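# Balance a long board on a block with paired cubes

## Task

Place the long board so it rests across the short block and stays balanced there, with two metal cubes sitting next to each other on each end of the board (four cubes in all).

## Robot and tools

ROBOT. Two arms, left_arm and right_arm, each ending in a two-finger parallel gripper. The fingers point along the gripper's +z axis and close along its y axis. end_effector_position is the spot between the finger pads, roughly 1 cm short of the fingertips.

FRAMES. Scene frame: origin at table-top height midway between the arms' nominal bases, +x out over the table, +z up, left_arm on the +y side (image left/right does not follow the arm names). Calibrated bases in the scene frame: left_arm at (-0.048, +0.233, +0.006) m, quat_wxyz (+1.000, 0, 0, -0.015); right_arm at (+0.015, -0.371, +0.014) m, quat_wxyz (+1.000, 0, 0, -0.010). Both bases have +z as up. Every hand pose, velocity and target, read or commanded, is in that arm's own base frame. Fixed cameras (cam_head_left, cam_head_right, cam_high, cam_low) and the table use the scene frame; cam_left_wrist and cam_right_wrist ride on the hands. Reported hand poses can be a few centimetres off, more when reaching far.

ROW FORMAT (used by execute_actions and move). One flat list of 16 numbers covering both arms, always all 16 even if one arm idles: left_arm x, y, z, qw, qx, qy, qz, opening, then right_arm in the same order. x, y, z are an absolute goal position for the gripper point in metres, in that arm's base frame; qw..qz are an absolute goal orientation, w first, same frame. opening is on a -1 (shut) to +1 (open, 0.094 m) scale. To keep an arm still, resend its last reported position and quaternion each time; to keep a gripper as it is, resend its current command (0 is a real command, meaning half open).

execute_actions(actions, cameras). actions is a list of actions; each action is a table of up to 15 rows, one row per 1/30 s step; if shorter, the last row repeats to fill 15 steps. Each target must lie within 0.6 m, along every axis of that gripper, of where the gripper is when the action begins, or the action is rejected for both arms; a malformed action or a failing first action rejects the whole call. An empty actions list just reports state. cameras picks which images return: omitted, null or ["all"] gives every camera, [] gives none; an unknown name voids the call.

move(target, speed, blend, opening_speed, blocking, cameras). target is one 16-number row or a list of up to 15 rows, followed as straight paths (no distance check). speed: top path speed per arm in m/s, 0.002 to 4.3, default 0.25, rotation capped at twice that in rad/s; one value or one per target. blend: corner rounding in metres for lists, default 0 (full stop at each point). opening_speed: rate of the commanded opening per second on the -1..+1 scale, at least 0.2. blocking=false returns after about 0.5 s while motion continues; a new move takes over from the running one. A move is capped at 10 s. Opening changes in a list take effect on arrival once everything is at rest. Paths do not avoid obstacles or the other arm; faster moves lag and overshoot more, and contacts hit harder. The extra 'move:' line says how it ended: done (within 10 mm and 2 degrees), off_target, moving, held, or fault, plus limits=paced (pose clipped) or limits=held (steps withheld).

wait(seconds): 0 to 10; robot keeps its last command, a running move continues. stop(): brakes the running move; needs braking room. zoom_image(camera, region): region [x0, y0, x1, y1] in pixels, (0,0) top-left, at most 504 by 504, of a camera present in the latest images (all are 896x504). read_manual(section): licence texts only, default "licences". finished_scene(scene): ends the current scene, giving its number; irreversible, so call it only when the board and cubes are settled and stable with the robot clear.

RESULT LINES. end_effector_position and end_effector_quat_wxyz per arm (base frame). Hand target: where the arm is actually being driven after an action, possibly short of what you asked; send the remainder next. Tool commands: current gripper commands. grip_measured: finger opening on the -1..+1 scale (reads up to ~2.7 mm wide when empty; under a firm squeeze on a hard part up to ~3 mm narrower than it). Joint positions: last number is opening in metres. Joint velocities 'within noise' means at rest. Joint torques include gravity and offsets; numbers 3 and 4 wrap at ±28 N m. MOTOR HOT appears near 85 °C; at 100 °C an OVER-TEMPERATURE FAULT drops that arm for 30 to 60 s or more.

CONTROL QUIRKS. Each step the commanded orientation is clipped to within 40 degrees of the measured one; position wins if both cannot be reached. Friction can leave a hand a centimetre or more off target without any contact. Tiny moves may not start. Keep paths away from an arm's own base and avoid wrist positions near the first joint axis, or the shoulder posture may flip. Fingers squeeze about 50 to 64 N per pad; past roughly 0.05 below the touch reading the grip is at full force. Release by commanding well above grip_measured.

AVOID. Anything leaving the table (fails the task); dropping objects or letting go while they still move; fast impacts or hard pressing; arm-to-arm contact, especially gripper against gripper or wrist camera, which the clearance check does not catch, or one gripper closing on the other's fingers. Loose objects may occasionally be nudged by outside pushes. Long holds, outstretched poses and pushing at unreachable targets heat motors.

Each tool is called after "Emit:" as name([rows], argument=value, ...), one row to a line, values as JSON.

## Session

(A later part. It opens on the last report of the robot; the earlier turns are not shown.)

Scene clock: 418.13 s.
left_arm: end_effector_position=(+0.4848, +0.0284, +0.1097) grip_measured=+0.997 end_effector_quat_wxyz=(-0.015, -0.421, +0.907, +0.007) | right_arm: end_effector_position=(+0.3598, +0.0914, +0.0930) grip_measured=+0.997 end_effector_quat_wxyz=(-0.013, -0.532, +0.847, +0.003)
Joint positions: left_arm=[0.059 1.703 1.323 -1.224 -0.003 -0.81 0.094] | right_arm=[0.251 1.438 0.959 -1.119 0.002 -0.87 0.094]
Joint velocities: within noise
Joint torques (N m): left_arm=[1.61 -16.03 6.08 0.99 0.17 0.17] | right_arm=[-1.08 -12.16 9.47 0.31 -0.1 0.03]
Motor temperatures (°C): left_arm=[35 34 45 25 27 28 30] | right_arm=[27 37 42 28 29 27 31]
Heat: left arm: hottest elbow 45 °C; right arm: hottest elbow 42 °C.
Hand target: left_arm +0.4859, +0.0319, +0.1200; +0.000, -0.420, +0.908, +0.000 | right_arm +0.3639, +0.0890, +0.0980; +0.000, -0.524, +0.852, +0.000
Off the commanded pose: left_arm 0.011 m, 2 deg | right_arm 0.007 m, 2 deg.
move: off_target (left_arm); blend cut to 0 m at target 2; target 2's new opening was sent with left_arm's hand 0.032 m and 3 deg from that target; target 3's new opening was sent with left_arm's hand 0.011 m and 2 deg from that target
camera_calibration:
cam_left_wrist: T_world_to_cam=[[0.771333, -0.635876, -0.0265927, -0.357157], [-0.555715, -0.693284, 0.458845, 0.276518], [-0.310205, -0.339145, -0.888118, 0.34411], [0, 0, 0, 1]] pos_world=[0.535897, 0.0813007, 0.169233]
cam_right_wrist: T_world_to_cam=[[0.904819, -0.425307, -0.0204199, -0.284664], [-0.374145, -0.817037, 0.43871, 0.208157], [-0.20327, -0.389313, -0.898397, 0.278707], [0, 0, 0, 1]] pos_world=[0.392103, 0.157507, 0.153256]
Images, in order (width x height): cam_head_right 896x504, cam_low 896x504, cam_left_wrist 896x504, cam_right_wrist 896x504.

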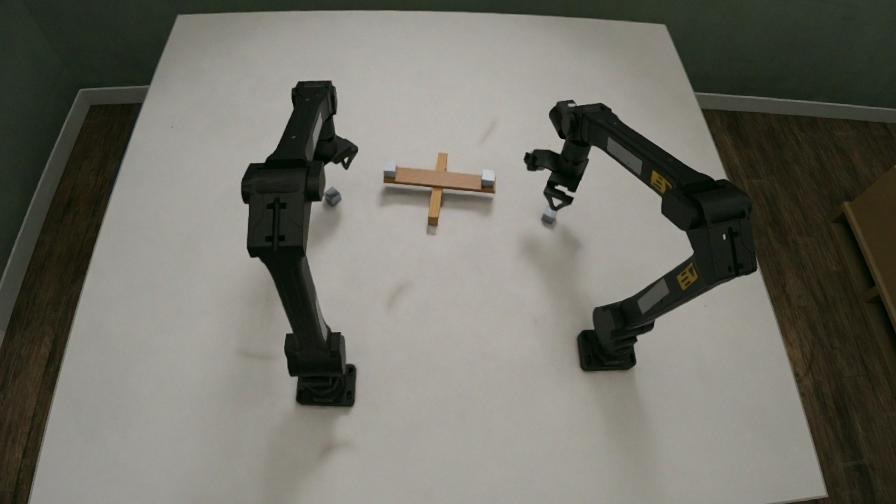

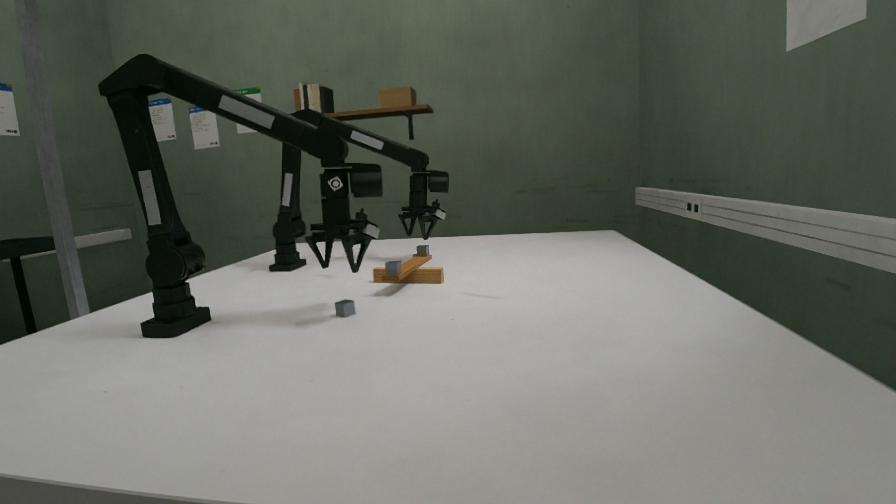

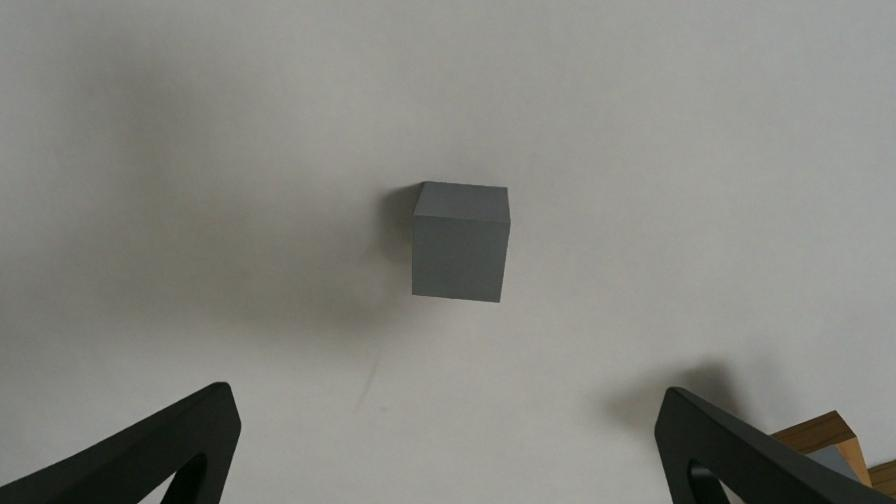

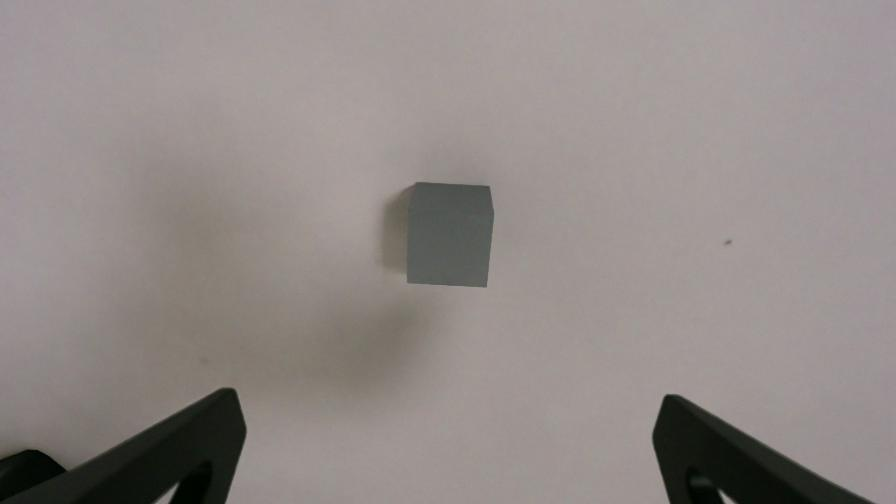

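Emit:
execute_actions(actions=[])

Scene clock: 451.70 s.
left_arm: end_effector_position=(+0.4846, +0.0284, +0.1096) grip_measured=+0.998 end_effector_quat_wxyz=(-0.015, -0.421, +0.907, +0.007) | right_arm: end_effector_position=(+0.3598, +0.0914, +0.0930) grip_measured=+0.997 end_effector_quat_wxyz=(-0.013, -0.532, +0.847, +0.003)
Joint positions: left_arm=[0.059 1.703 1.323 -1.224 -0.003 -0.81 0.094] | right_arm=[0.251 1.438 0.959 -1.119 0.002 -0.87 0.094]
Joint velocities: within noise
Joint torques (N m): left_arm=[2.02 -15.68 6.11 0.99 0.14 0.14] | right_arm=[-1.08 -12.16 9.46 0.32 -0.1 0.04]
Motor temperatures (°C): left_arm=[35 35 43 25 27 28 29] | right_arm=[27 35 42 28 29 27 31]
Heat: left arm: hottest elbow 43 °C; right arm: hottest elbow 42 °C.
Hand target: left_arm +0.4859, +0.0319, +0.1199; +0.000, -0.420, +0.908, +0.000 | right_arm +0.3639, +0.0890, +0.0980; +0.000, -0.524, +0.852, +0.000
Tool commands: left_gripper/opening=+1.0 right_gripper/opening=+1.0
Off the commanded pose: left_arm 0.011 m, 2 deg | right_arm 0.007 m, 2 deg.
camera_calibration:
cam_left_wrist: T_world_to_cam=[[0.771361, -0.635832, -0.0268137, -0.357064], [-0.555499, -0.693268, 0.45913, 0.276344], [-0.310519, -0.33926, -0.887964, 0.344141], [0, 0, 0, 1]] pos_world=[0.535797, 0.0813008, 0.169132]
cam_right_wrist: T_world_to_cam=[[0.904819, -0.425307, -0.0204199, -0.284664], [-0.374145, -0.817037, 0.43871, 0.208157], [-0.20327, -0.389313, -0.898397, 0.278707], [0, 0, 0, 1]] pos_world=[0.392103, 0.157507, 0.153256]

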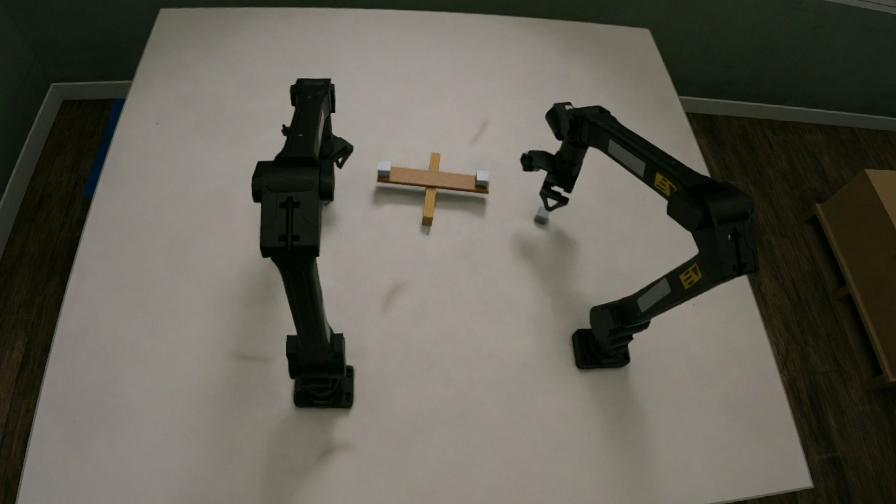

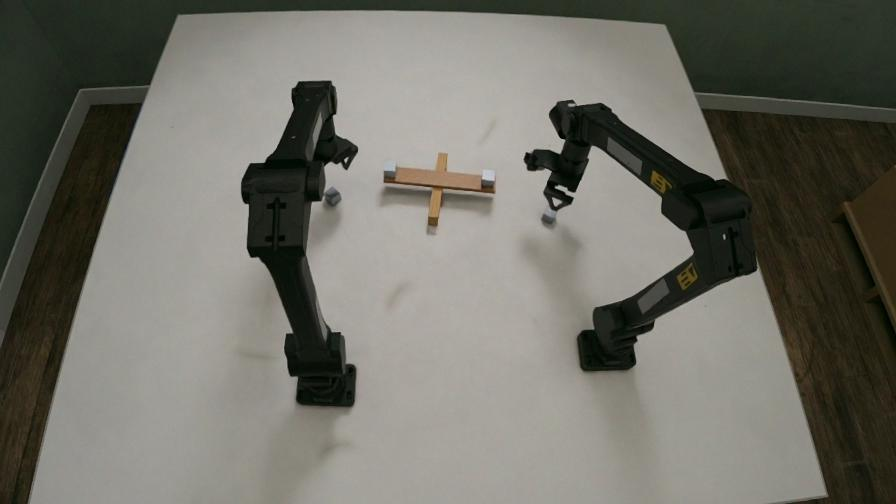

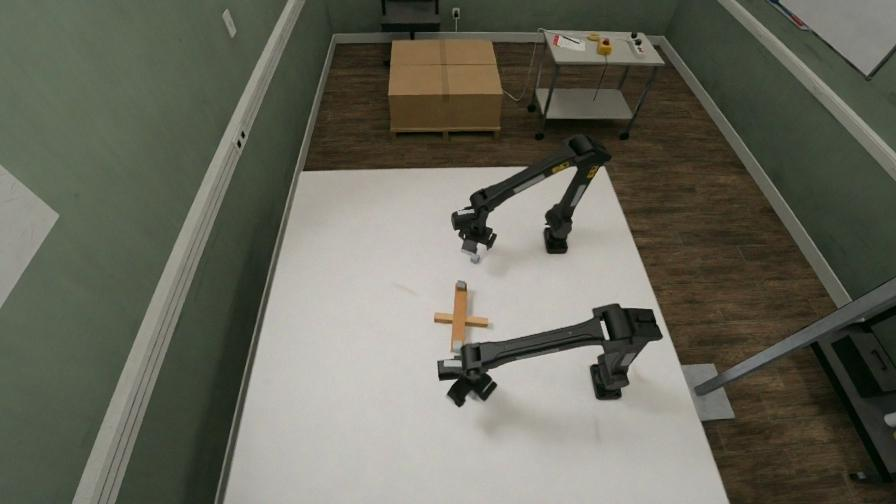

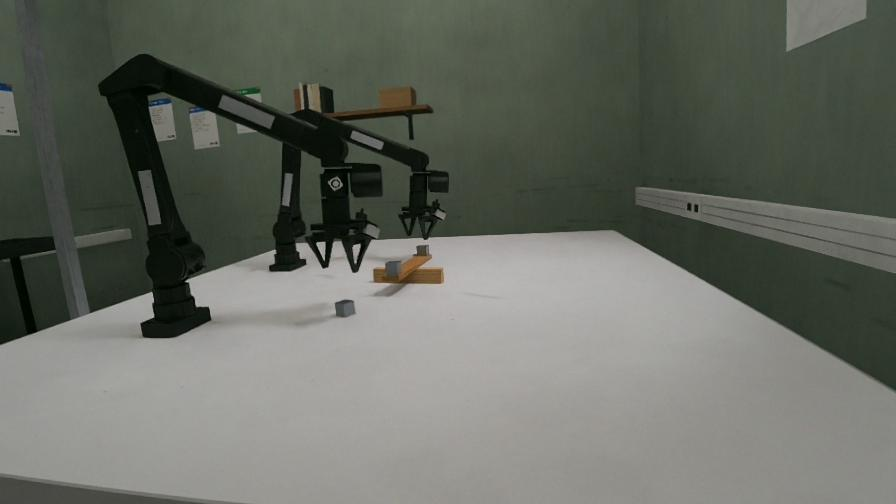

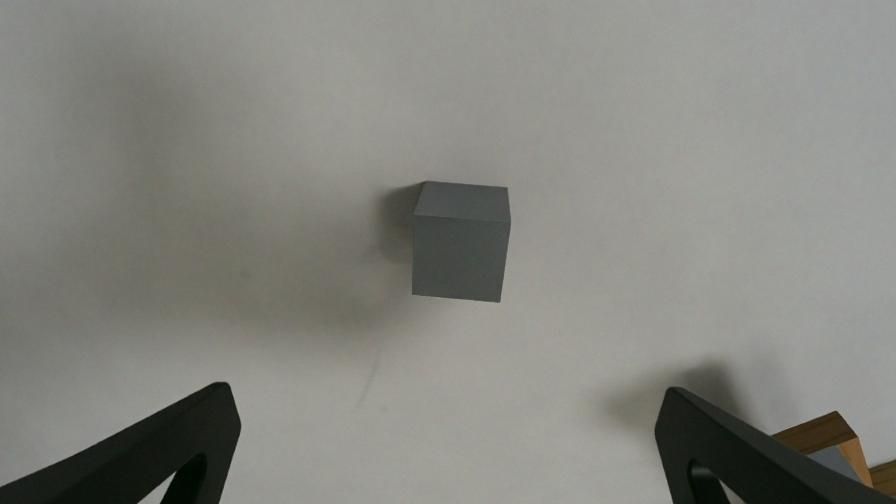

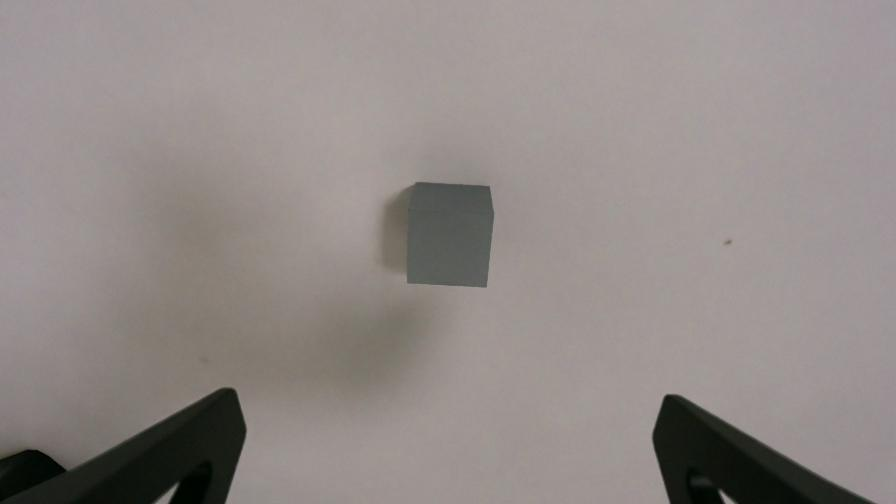

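Emit:
move(target=[0.488, 0.0345, 0.024, 0, -0.3987, 0.9171, 0, 1, 0.359, 0.0885, -0.008, 0, -0.5075, 0.8616, 0, 1], speed=0.1, cameras=["cam_left_wrist", "cam_right_wrist"])

Scene clock: 456.13 s.
left_arm: end_effector_position=(+0.4877, +0.0296, +0.0296) grip_measured=+0.998 end_effector_quat_wxyz=(+0.001, -0.399, +0.917, +0.001) | right_arm: end_effector_position=(+0.3569, +0.0907, -0.0018) grip_measured=+0.997 end_effector_quat_wxyz=(+0.001, -0.517, +0.856, -0.002)
Joint positions: left_arm=[0.06 1.787 1.205 -0.987 -0.003 -0.761 0.094] | right_arm=[0.251 1.577 0.811 -0.801 0.002 -0.835 0.094]
Joint velocities: within noise
Joint torques (N m): left_arm=[2.61 -12.86 5.53 1.05 0.12 0.1] | right_arm=[-0.91 -9.88 8.01 0.35 -0.1 0.08]
Motor temperatures (°C): left_arm=[35 35 43 25 27 28 29] | right_arm=[27 35 42 28 29 27 31]
Heat: left arm: hottest elbow 43 °C; right arm: hottest elbow 42 °C.
Hand target: left_arm +0.4879, +0.0345, +0.0241; +0.000, -0.399, +0.917, +0.000 | right_arm +0.3588, +0.0885, -0.0079; +0.000, -0.508, +0.862, +0.000
Off the commanded pose: left_arm 0.008 m, 0 deg | right_arm 0.007 m, 1 deg.
move: done
camera_calibration:
cam_left_wrist: T_world_to_cam=[[0.740383, -0.672181, -0.00208659, -0.345381], [-0.603373, -0.665955, 0.438686, 0.338688], [-0.296266, -0.323537, -0.898638, 0.267312], [0, 0, 0, 1]] pos_world=[0.539266, 0.0798775, 0.0909182]
cam_right_wrist: T_world_to_cam=[[0.889415, -0.457087, 0.00362158, -0.275911], [-0.416022, -0.806176, 0.42072, 0.261949], [-0.189386, -0.375702, -0.907183, 0.186461], [0, 0, 0, 1]] pos_world=[0.389689, 0.155115, 0.0599459]
Images, in order (width x height): cam_left_wrist 896x504, cam_right_wrist 896x504.

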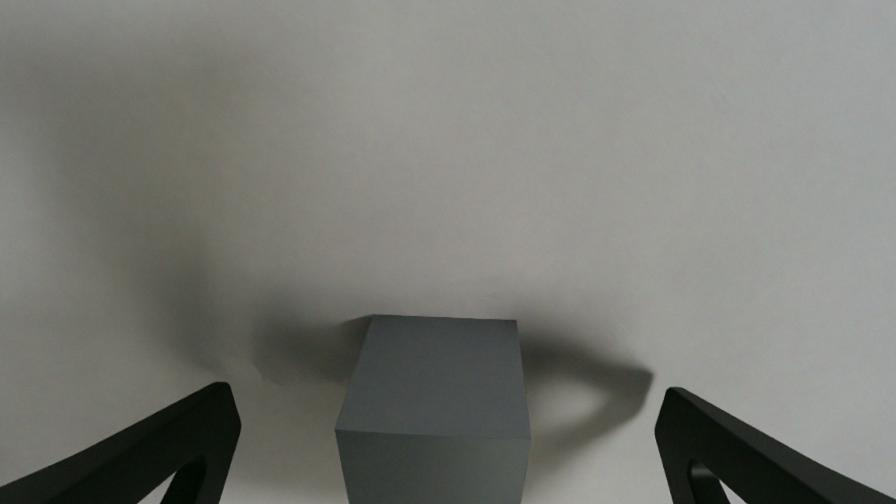

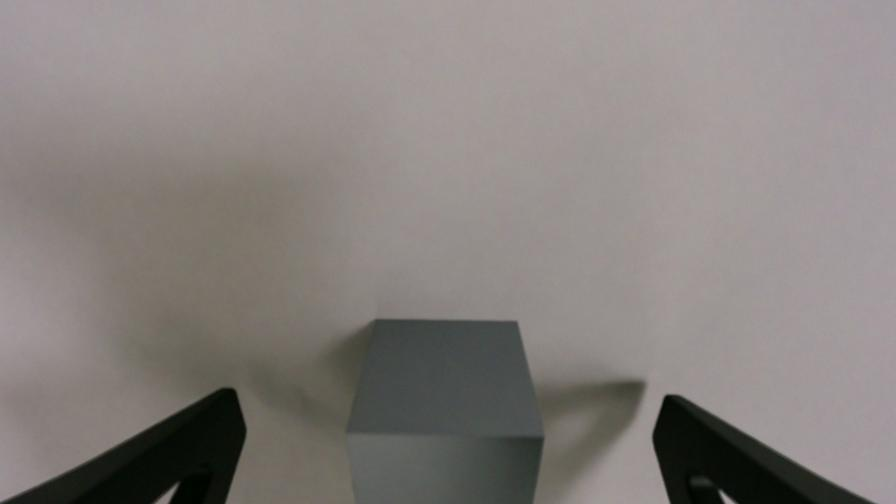

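Emit:
move(target=[0.488, 0.0345, 0.024, 0, -0.3987, 0.9171, 0, -0.6, 0.359, 0.0885, -0.008, 0, -0.5075, 0.8616, 0, -0.6], opening_speed=0.8, cameras=["cam_left_wrist", "cam_right_wrist"])

Scene clock: 465.73 s.
left_arm: end_effector_position=(+0.4877, +0.0295, +0.0296) grip_measured=-0.389 end_effector_quat_wxyz=(+0.001, -0.399, +0.917, +0.001) | right_arm: end_effector_position=(+0.3569, +0.0908, -0.0018) grip_measured=-0.373 end_effector_quat_wxyz=(+0.002, -0.517, +0.856, -0.001)
Joint positions: left_arm=[0.06 1.787 1.205 -0.987 -0.003 -0.76 0.029] | right_arm=[0.251 1.577 0.811 -0.801 0.002 -0.835 0.029]
Joint velocities: within noise
Joint torques (N m): left_arm=[2.67 -13.86 5.76 1.07 0.15 0.21] | right_arm=[-0.91 -9.93 8.02 0.4 -0.08 0.09]
Motor temperatures (°C): left_arm=[35 34 43 25 27 28 29] | right_arm=[27 35 41 28 29 27 31]
Heat: left arm: hottest elbow 43 °C; right arm: hottest elbow 41 °C.
Hand target: left_arm +0.4879, +0.0345, +0.0241; +0.000, -0.399, +0.917, +0.000 | right_arm +0.3588, +0.0885, -0.0079; +0.000, -0.508, +0.862, +0.000
Off the commanded pose: left_arm 0.008 m, 0 deg | right_arm 0.007 m, 1 deg.
move: done
camera_calibration:
cam_left_wrist: T_world_to_cam=[[0.73989, -0.672726, -0.00182749, -0.345163], [-0.603874, -0.665356, 0.438905, 0.338822], [-0.296479, -0.323638, -0.898532, 0.267392], [0, 0, 0, 1]] pos_world=[0.539265, 0.0797754, 0.0909187]
cam_right_wrist: T_world_to_cam=[[0.889251, -0.457407, 0.00348358, -0.275744], [-0.416414, -0.806358, 0.419984, 0.262212], [-0.189295, -0.374922, -0.907525, 0.186452], [0, 0, 0, 1]] pos_world=[0.389689, 0.155215, 0.0600458]
Images, in order (width x height): cam_left_wrist 896x504, cam_right_wrist 896x504.

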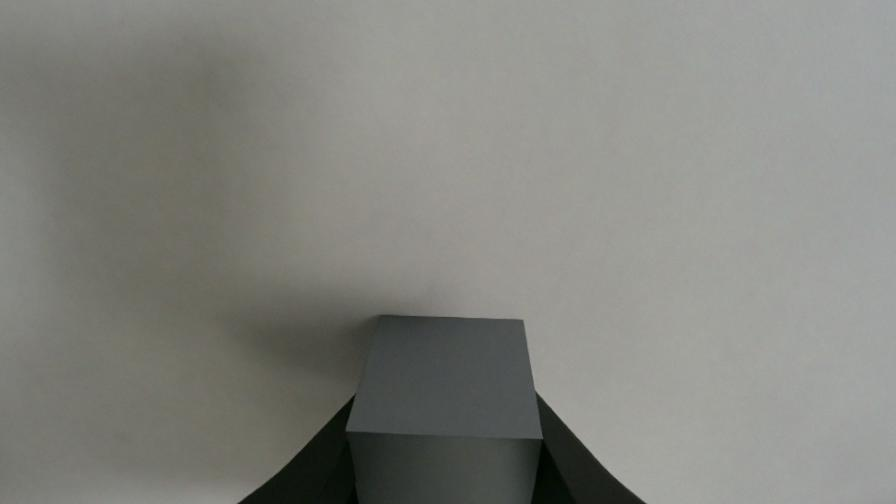

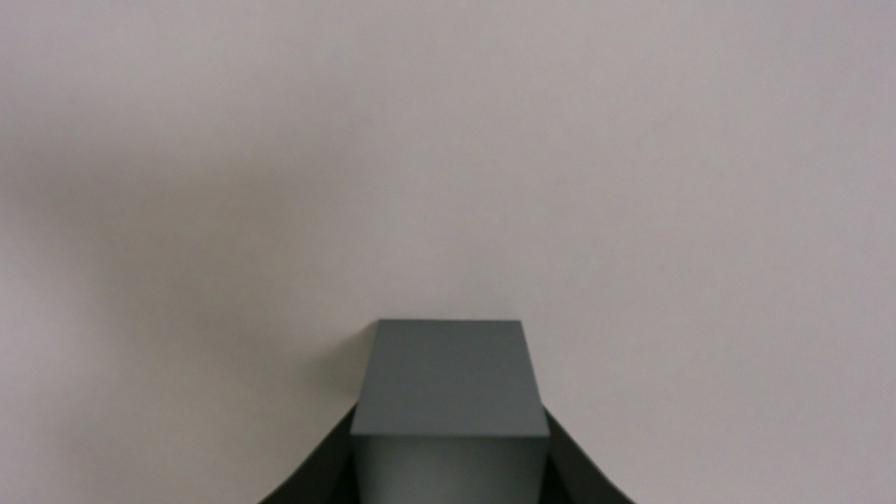

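Emit:
move([
  [0.508, 0.0305, 0.157, 0.0235, -0.3987, 0.9171, -0.0086, -0.6, 0.369, 0.0938, 0.122, 0.0192, -0.5075, 0.8616, -0.0056, -0.6],
  [0.5525, -0.150, 0.157, 0.013, -0.6814, 0.7319, -0.0215, -0.6, 0.4405, 0.2997, 0.122, 0.019, -0.6775, 0.7355, -0.006, -0.6],
], speed=0.12, blend=[0.02, 0])

Scene clock: 513.63 s.
left_arm: end_effector_position=(+0.5353, -0.1406, +0.1393) grip_measured=-0.389 end_effector_quat_wxyz=(-0.002, +0.680, -0.733, +0.005) | right_arm: end_effector_position=(+0.4308, +0.2870, +0.1157) grip_measured=-0.373 end_effector_quat_wxyz=(+0.013, -0.669, +0.743, -0.004)
Joint positions: left_arm=[-0.255 1.82 1.567 -1.307 0.003 -1.752 0.029] | right_arm=[0.59 1.74 1.39 -1.195 0.004 -0.875 0.029]
Joint velocities: within noise
Joint torques (N m): left_arm=[0.44 -14.8 11.33 -0.01 -0.06 -0.03] | right_arm=[0.56 -14.92 14.56 -0.46 0.09 -0.18]
Motor temperatures (°C): left_arm=[35 33 43 25 27 28 31] | right_arm=[27 35 40 28 29 27 32]
Heat: left arm: hottest elbow 43 °C; right arm: hottest elbow 40 °C.
Hand target: left_arm +0.5513, -0.1496, +0.1572; -0.013, +0.681, -0.732, +0.022 | right_arm +0.4400, +0.2995, +0.1220; +0.020, -0.677, +0.735, -0.006
Off the commanded pose: left_arm 0.026 m, 2 deg | right_arm 0.017 m, 2 deg.
move: off_target (left_arm, right_arm)
camera_calibration:
cam_left_wrist: T_world_to_cam=[[0.998057, -0.0615591, 0.00962425, -0.548465], [-0.0593938, -0.893298, 0.445523, -0.118136], [-0.0188286, -0.445229, -0.895219, 0.158881], [0, 0, 0, 1]] pos_world=[0.543374, -0.0685554, 0.200144]
cam_right_wrist: T_world_to_cam=[[0.995136, -0.0959572, 0.0222954, -0.403708], [-0.0966581, -0.907348, 0.409117, 0.294309], [-0.019028, -0.409282, -0.91221, 0.317629], [0, 0, 0, 1]] pos_world=[0.436236, 0.358302, 0.178339]

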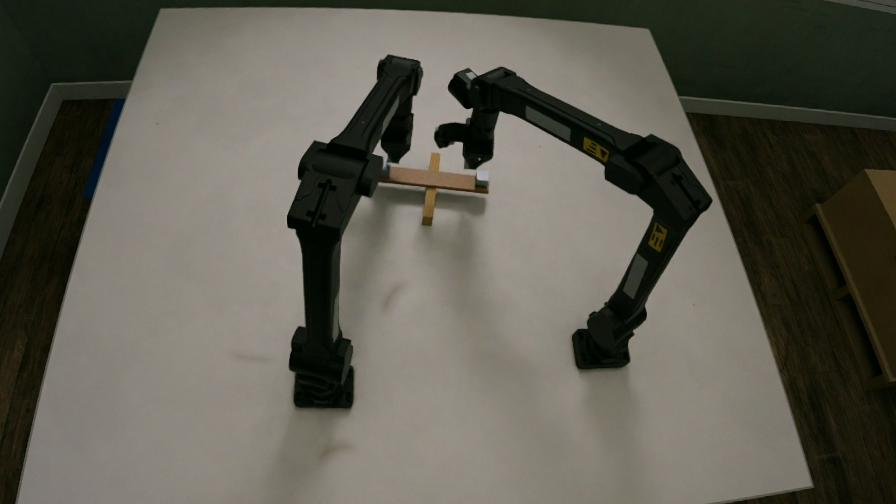

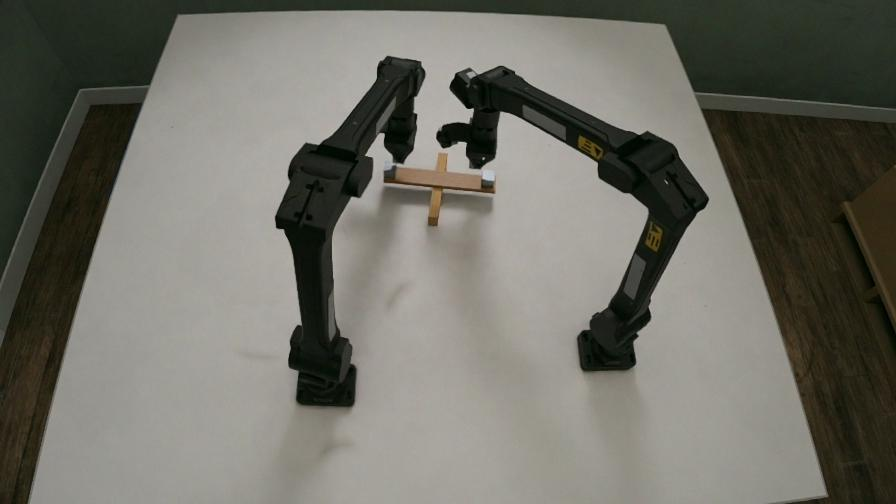

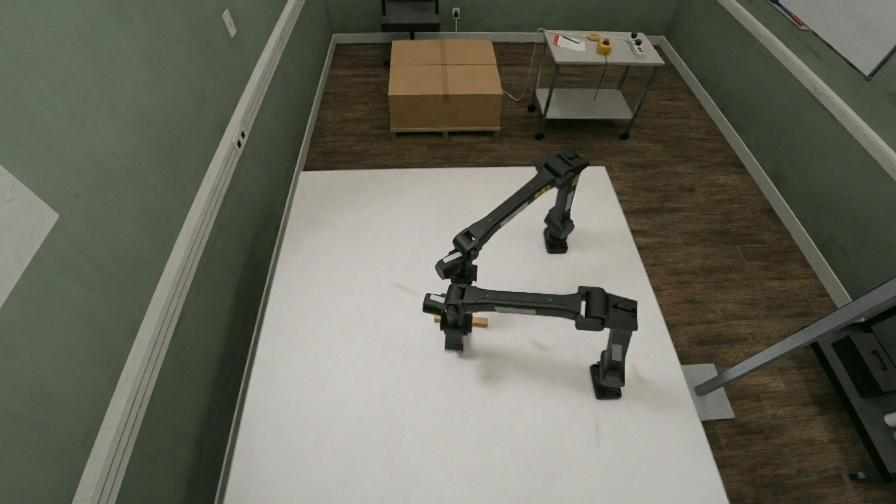

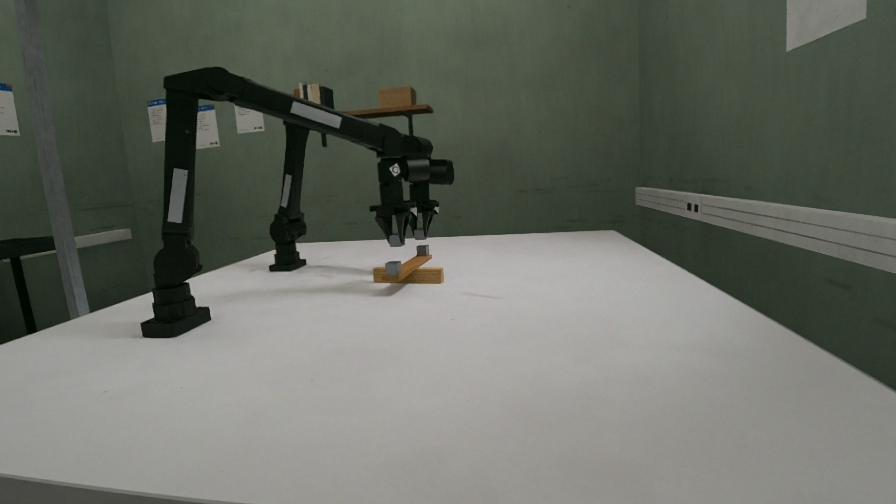

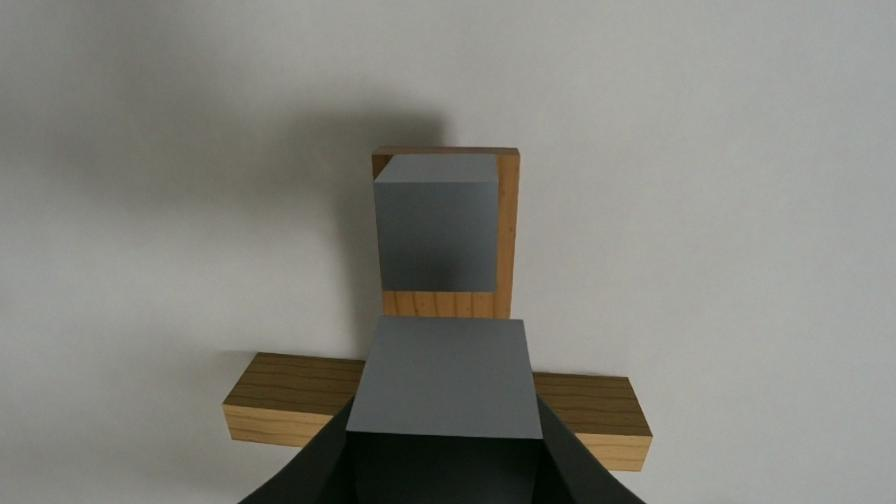

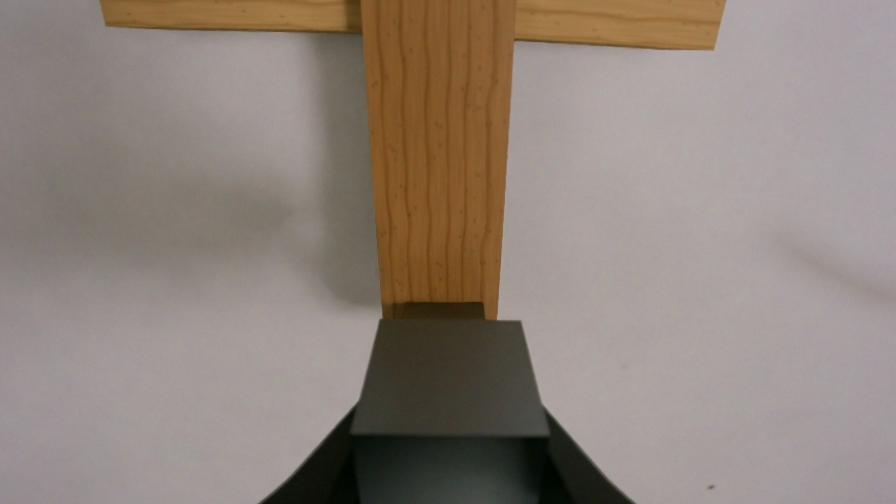

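Emit:
move(target=[0.551, -0.1645, 0.1545, 0.013, -0.6814, 0.7319, -0.0215, -0.6, 0.424, 0.2945, 0.070, 0, -0.6775, 0.7355, 0, -0.6], speed=0.08, cameras=["cam_left_wrist", "cam_right_wrist", "cam_low"])

Emit:
zoom_image(camera="cam_low", region=[350, 180, 480, 290])

Scene clock: 529.50 s.
left_arm: end_effector_position=(+0.5336, -0.1534, +0.1367) grip_measured=-0.389 end_effector_quat_wxyz=(-0.001, +0.681, -0.732, +0.004) | right_arm: end_effector_position=(+0.4245, +0.2855, +0.0768) grip_measured=-0.373 end_effector_quat_wxyz=(-0.001, -0.670, +0.742, -0.001)
Joint positions: left_arm=[-0.278 1.828 1.572 -1.307 0.003 -1.777 0.029] | right_arm=[0.594 1.78 1.336 -1.128 0.002 -0.875 0.029]
Joint velocities: within noise
Joint torques (N m): left_arm=[0.26 -15.27 11.21 0.25 -0.1 -0.05] | right_arm=[1.14 -15.74 10.18 0.39 -0.11 -0.1]
Motor temperatures (°C): left_arm=[35 33 46 25 27 28 31] | right_arm=[27 35 43 28 29 27 32]
Heat: left arm: hottest elbow 46 °C; right arm: hottest elbow 43 °C.
Hand target: left_arm +0.5497, -0.1642, +0.1548; -0.013, +0.681, -0.732, +0.022 | right_arm +0.4238, +0.2943, +0.0700; +0.000, -0.677, +0.736, +0.000
Off the commanded pose: left_arm 0.027 m, 2 deg | right_arm 0.011 m, 1 deg.
move: off_target (left_arm, right_arm)
camera_calibration:
cam_left_wrist: T_world_to_cam=[[0.998222, -0.0592817, 0.00624701, -0.546869], [-0.0558679, -0.89386, 0.444851, -0.13041], [-0.0207876, -0.444409, -0.895583, 0.151975], [0, 0, 0, 1]] pos_world=[0.54177, -0.0814484, 0.197535]
cam_right_wrist: T_world_to_cam=[[0.995756, -0.092027, -0.000138396, -0.396377], [-0.0832993, -0.901957, 0.423715, 0.299972], [-0.039118, -0.421905, -0.905796, 0.293008], [0, 0, 0, 1]] pos_world=[0.431145, 0.357706, 0.138248]
Images, in order (width x height): cam_low 896x504, cam_left_wrist 896x504, cam_right_wrist 896x504.

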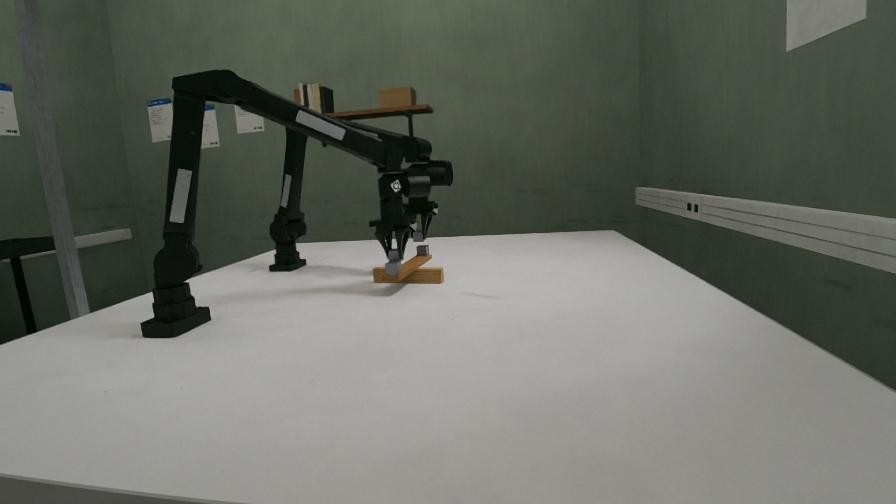

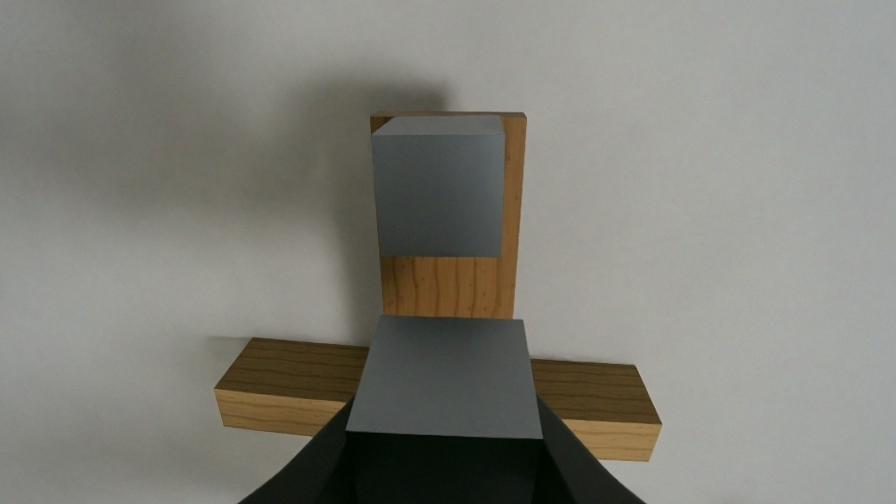

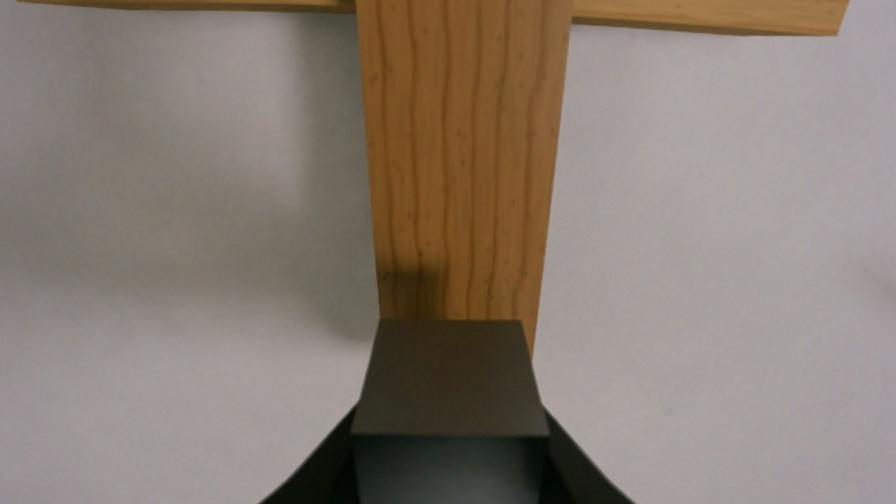

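Scaled by 3.877.

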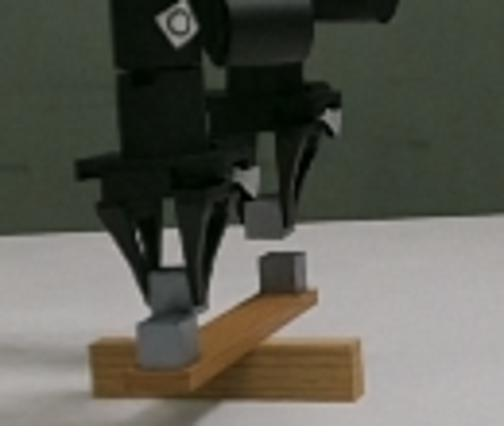

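Emit:
move(target=[0.532, -0.162, 0.104, 0, -0.6814, 0.7319, 0, -0.6, 0.4265, 0.299, 0.052, 0, -0.6775, 0.7355, 0, -0.6], speed=0.06, cameras=["cam_left_wrist", "cam_right_wrist", "cam_low"])

Emit:
zoom_image(camera="cam_low", region=[350, 180, 480, 290])

Scene clock: 541.47 s.
left_arm: end_effector_position=(+0.5316, -0.1551, +0.1076) grip_measured=-0.389 end_effector_quat_wxyz=(+0.002, +0.682, -0.732, -0.001) | right_arm: end_effector_position=(+0.4283, +0.2909, +0.0620) grip_measured=-0.373 end_effector_quat_wxyz=(+0.003, -0.672, +0.741, -0.002)
Joint positions: left_arm=[-0.282 1.854 1.53 -1.251 0.003 -1.782 0.029] | right_arm=[0.598 1.808 1.332 -1.09 0.002 -0.875 0.029]
Joint velocities: within noise
Joint torques (N m): left_arm=[-0.26 -15.85 6.41 0.92 -0.12 -0.04] | right_arm=[0.79 -15.5 9.83 0.4 -0.1 -0.06]
Motor temperatures (°C): left_arm=[35 34 48 25 27 28 31] | right_arm=[27 35 42 28 29 27 32]
Heat: left arm: hottest elbow 48 °C; right arm: hottest elbow 42 °C.
Hand target: left_arm +0.5319, -0.1620, +0.1040; +0.000, +0.681, -0.732, +0.000 | right_arm +0.4262, +0.2987, +0.0521; +0.000, -0.677, +0.736, +0.000
Off the commanded pose: left_arm 0.008 m, 0 deg | right_arm 0.013 m, 1 deg.
move: off_target (right_arm)
camera_calibration:
cam_left_wrist: T_world_to_cam=[[0.998317, -0.0577146, -0.00567248, -0.5433], [-0.0492536, -0.895447, 0.442434, -0.122476], [-0.0306143, -0.44141, -0.896783, 0.130911], [0, 0, 0, 1]] pos_world=[0.540361, -0.0832417, 0.168505]
cam_right_wrist: T_world_to_cam=[[0.996154, -0.0874635, 0.00518418, -0.401474], [-0.081554, -0.903969, 0.419748, 0.311526], [-0.0320263, -0.418556, -0.907626, 0.278117], [0, 0, 0, 1]] pos_world=[0.434243, 0.362903, 0.123745]
Images, in order (width x height): cam_low 896x504, cam_left_wrist 896x504, cam_right_wrist 896x504.

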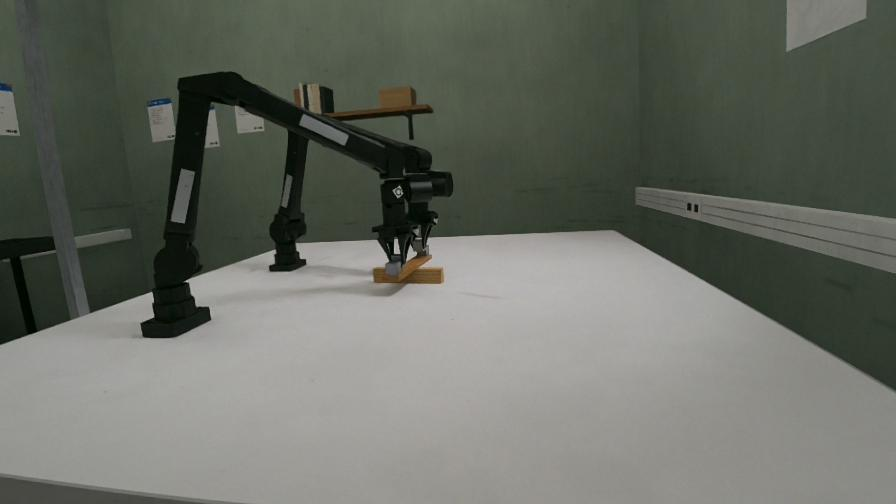

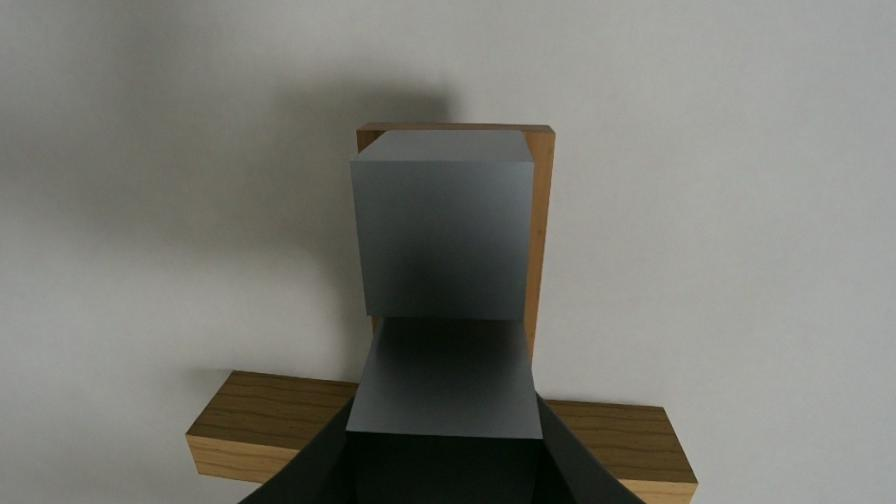

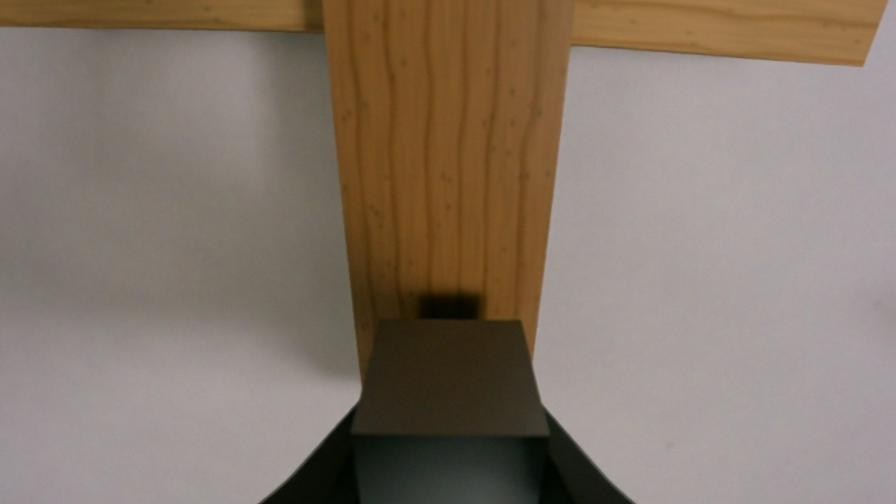

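Scaled by 3.877.

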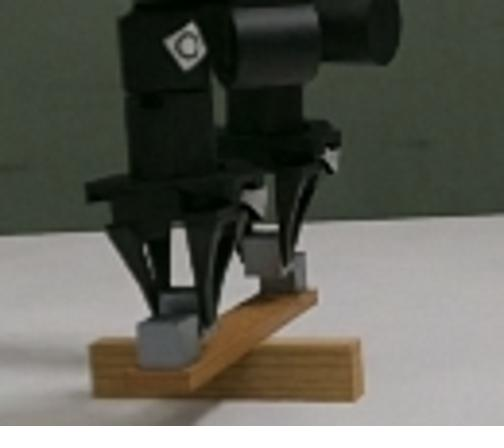

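Emit:
move(target=[0.532, -0.162, 0.084, 0, -0.6814, 0.7319, 0, -0.6, 0.4265, 0.298, 0.044, 0, -0.6775, 0.7355, 0, -0.6], speed=0.04, cameras=["cam_left_wrist", "cam_right_wrist", "cam_low"])

Emit:
zoom_image(camera="cam_low", region=[350, 180, 480, 290])

Scene clock: 553.10 s.
left_arm: end_effector_position=(+0.5320, -0.1552, +0.0885) grip_measured=-0.389 end_effector_quat_wxyz=(+0.002, +0.682, -0.731, -0.001) | right_arm: end_effector_position=(+0.4281, +0.2908, +0.0541) grip_measured=-0.373 end_effector_quat_wxyz=(+0.003, -0.672, +0.741, -0.002)
Joint positions: left_arm=[-0.282 1.871 1.502 -1.204 0.003 -1.783 0.029] | right_arm=[0.598 1.817 1.322 -1.07 0.002 -0.875 0.029]
Joint velocities: within noise
Joint torques (N m): left_arm=[-0.09 -15.74 6.53 0.83 -0.09 -0.04] | right_arm=[0.67 -15.5 9.73 0.28 -0.1 -0.07]
Motor temperatures (°C): left_arm=[35 33 46 25 27 28 31] | right_arm=[27 35 41 28 29 27 33]
Heat: left arm: hottest elbow 46 °C; right arm: hottest elbow 41 °C.
Hand target: left_arm +0.5319, -0.1620, +0.0841; +0.000, +0.681, -0.732, +0.000 | right_arm +0.4263, +0.2978, +0.0441; +0.000, -0.677, +0.736, +0.000
Off the commanded pose: left_arm 0.008 m, 0 deg | right_arm 0.013 m, 1 deg.
move: off_target (right_arm)
camera_calibration:
cam_left_wrist: T_world_to_cam=[[0.99835, -0.0572985, -0.00384732, -0.543871], [-0.0496744, -0.895242, 0.442804, -0.113917], [-0.0288163, -0.441882, -0.89661, 0.112712], [0, 0, 0, 1]] pos_world=[0.540562, -0.0833409, 0.14941]
cam_right_wrist: T_world_to_cam=[[0.996156, -0.087427, 0.00547734, -0.401291], [-0.0816514, -0.904065, 0.419524, 0.314796], [-0.0317258, -0.418358, -0.907728, 0.270799], [0, 0, 0, 1]] pos_world=[0.434043, 0.362803, 0.115945]
Images, in order (width x height): cam_low 896x504, cam_left_wrist 896x504, cam_right_wrist 896x504.

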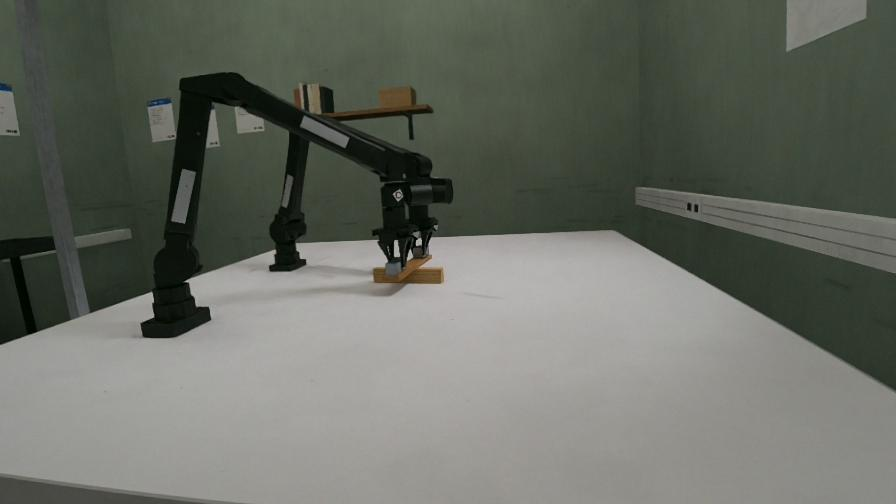

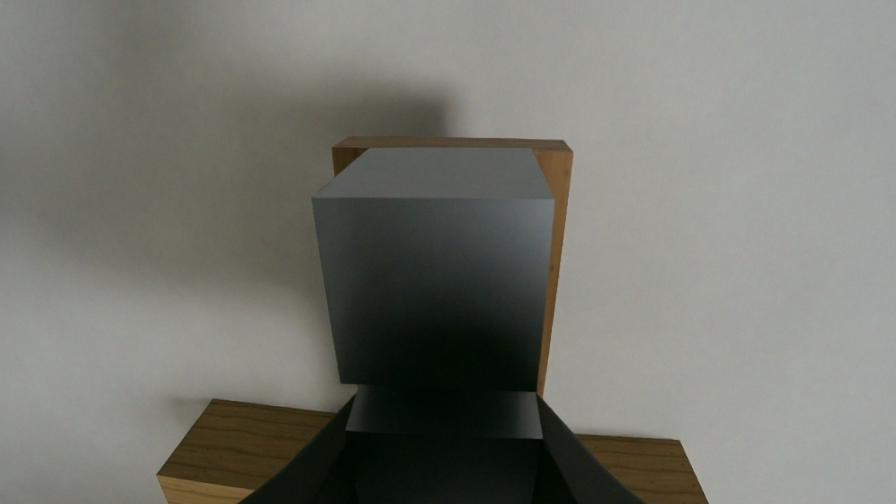

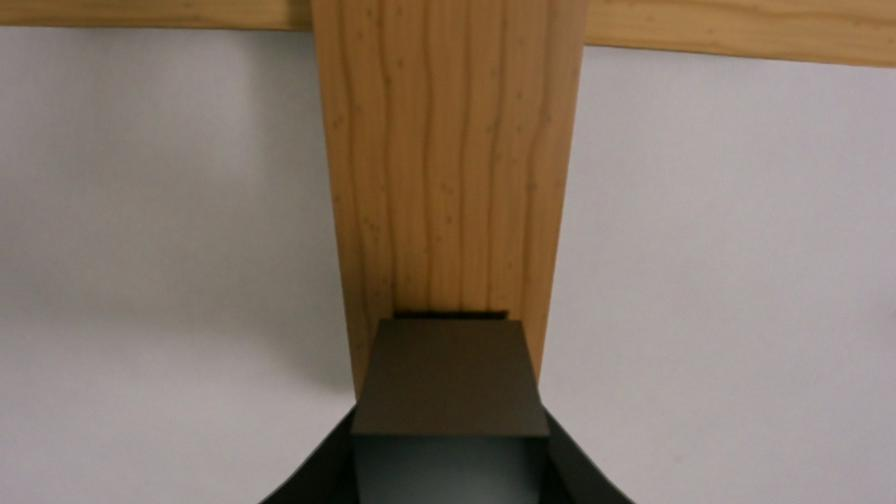

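Scaled by 3.877.

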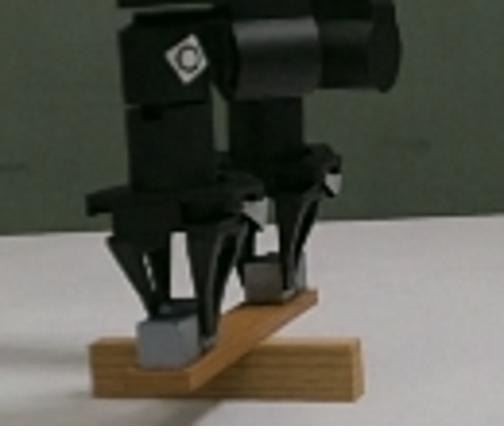

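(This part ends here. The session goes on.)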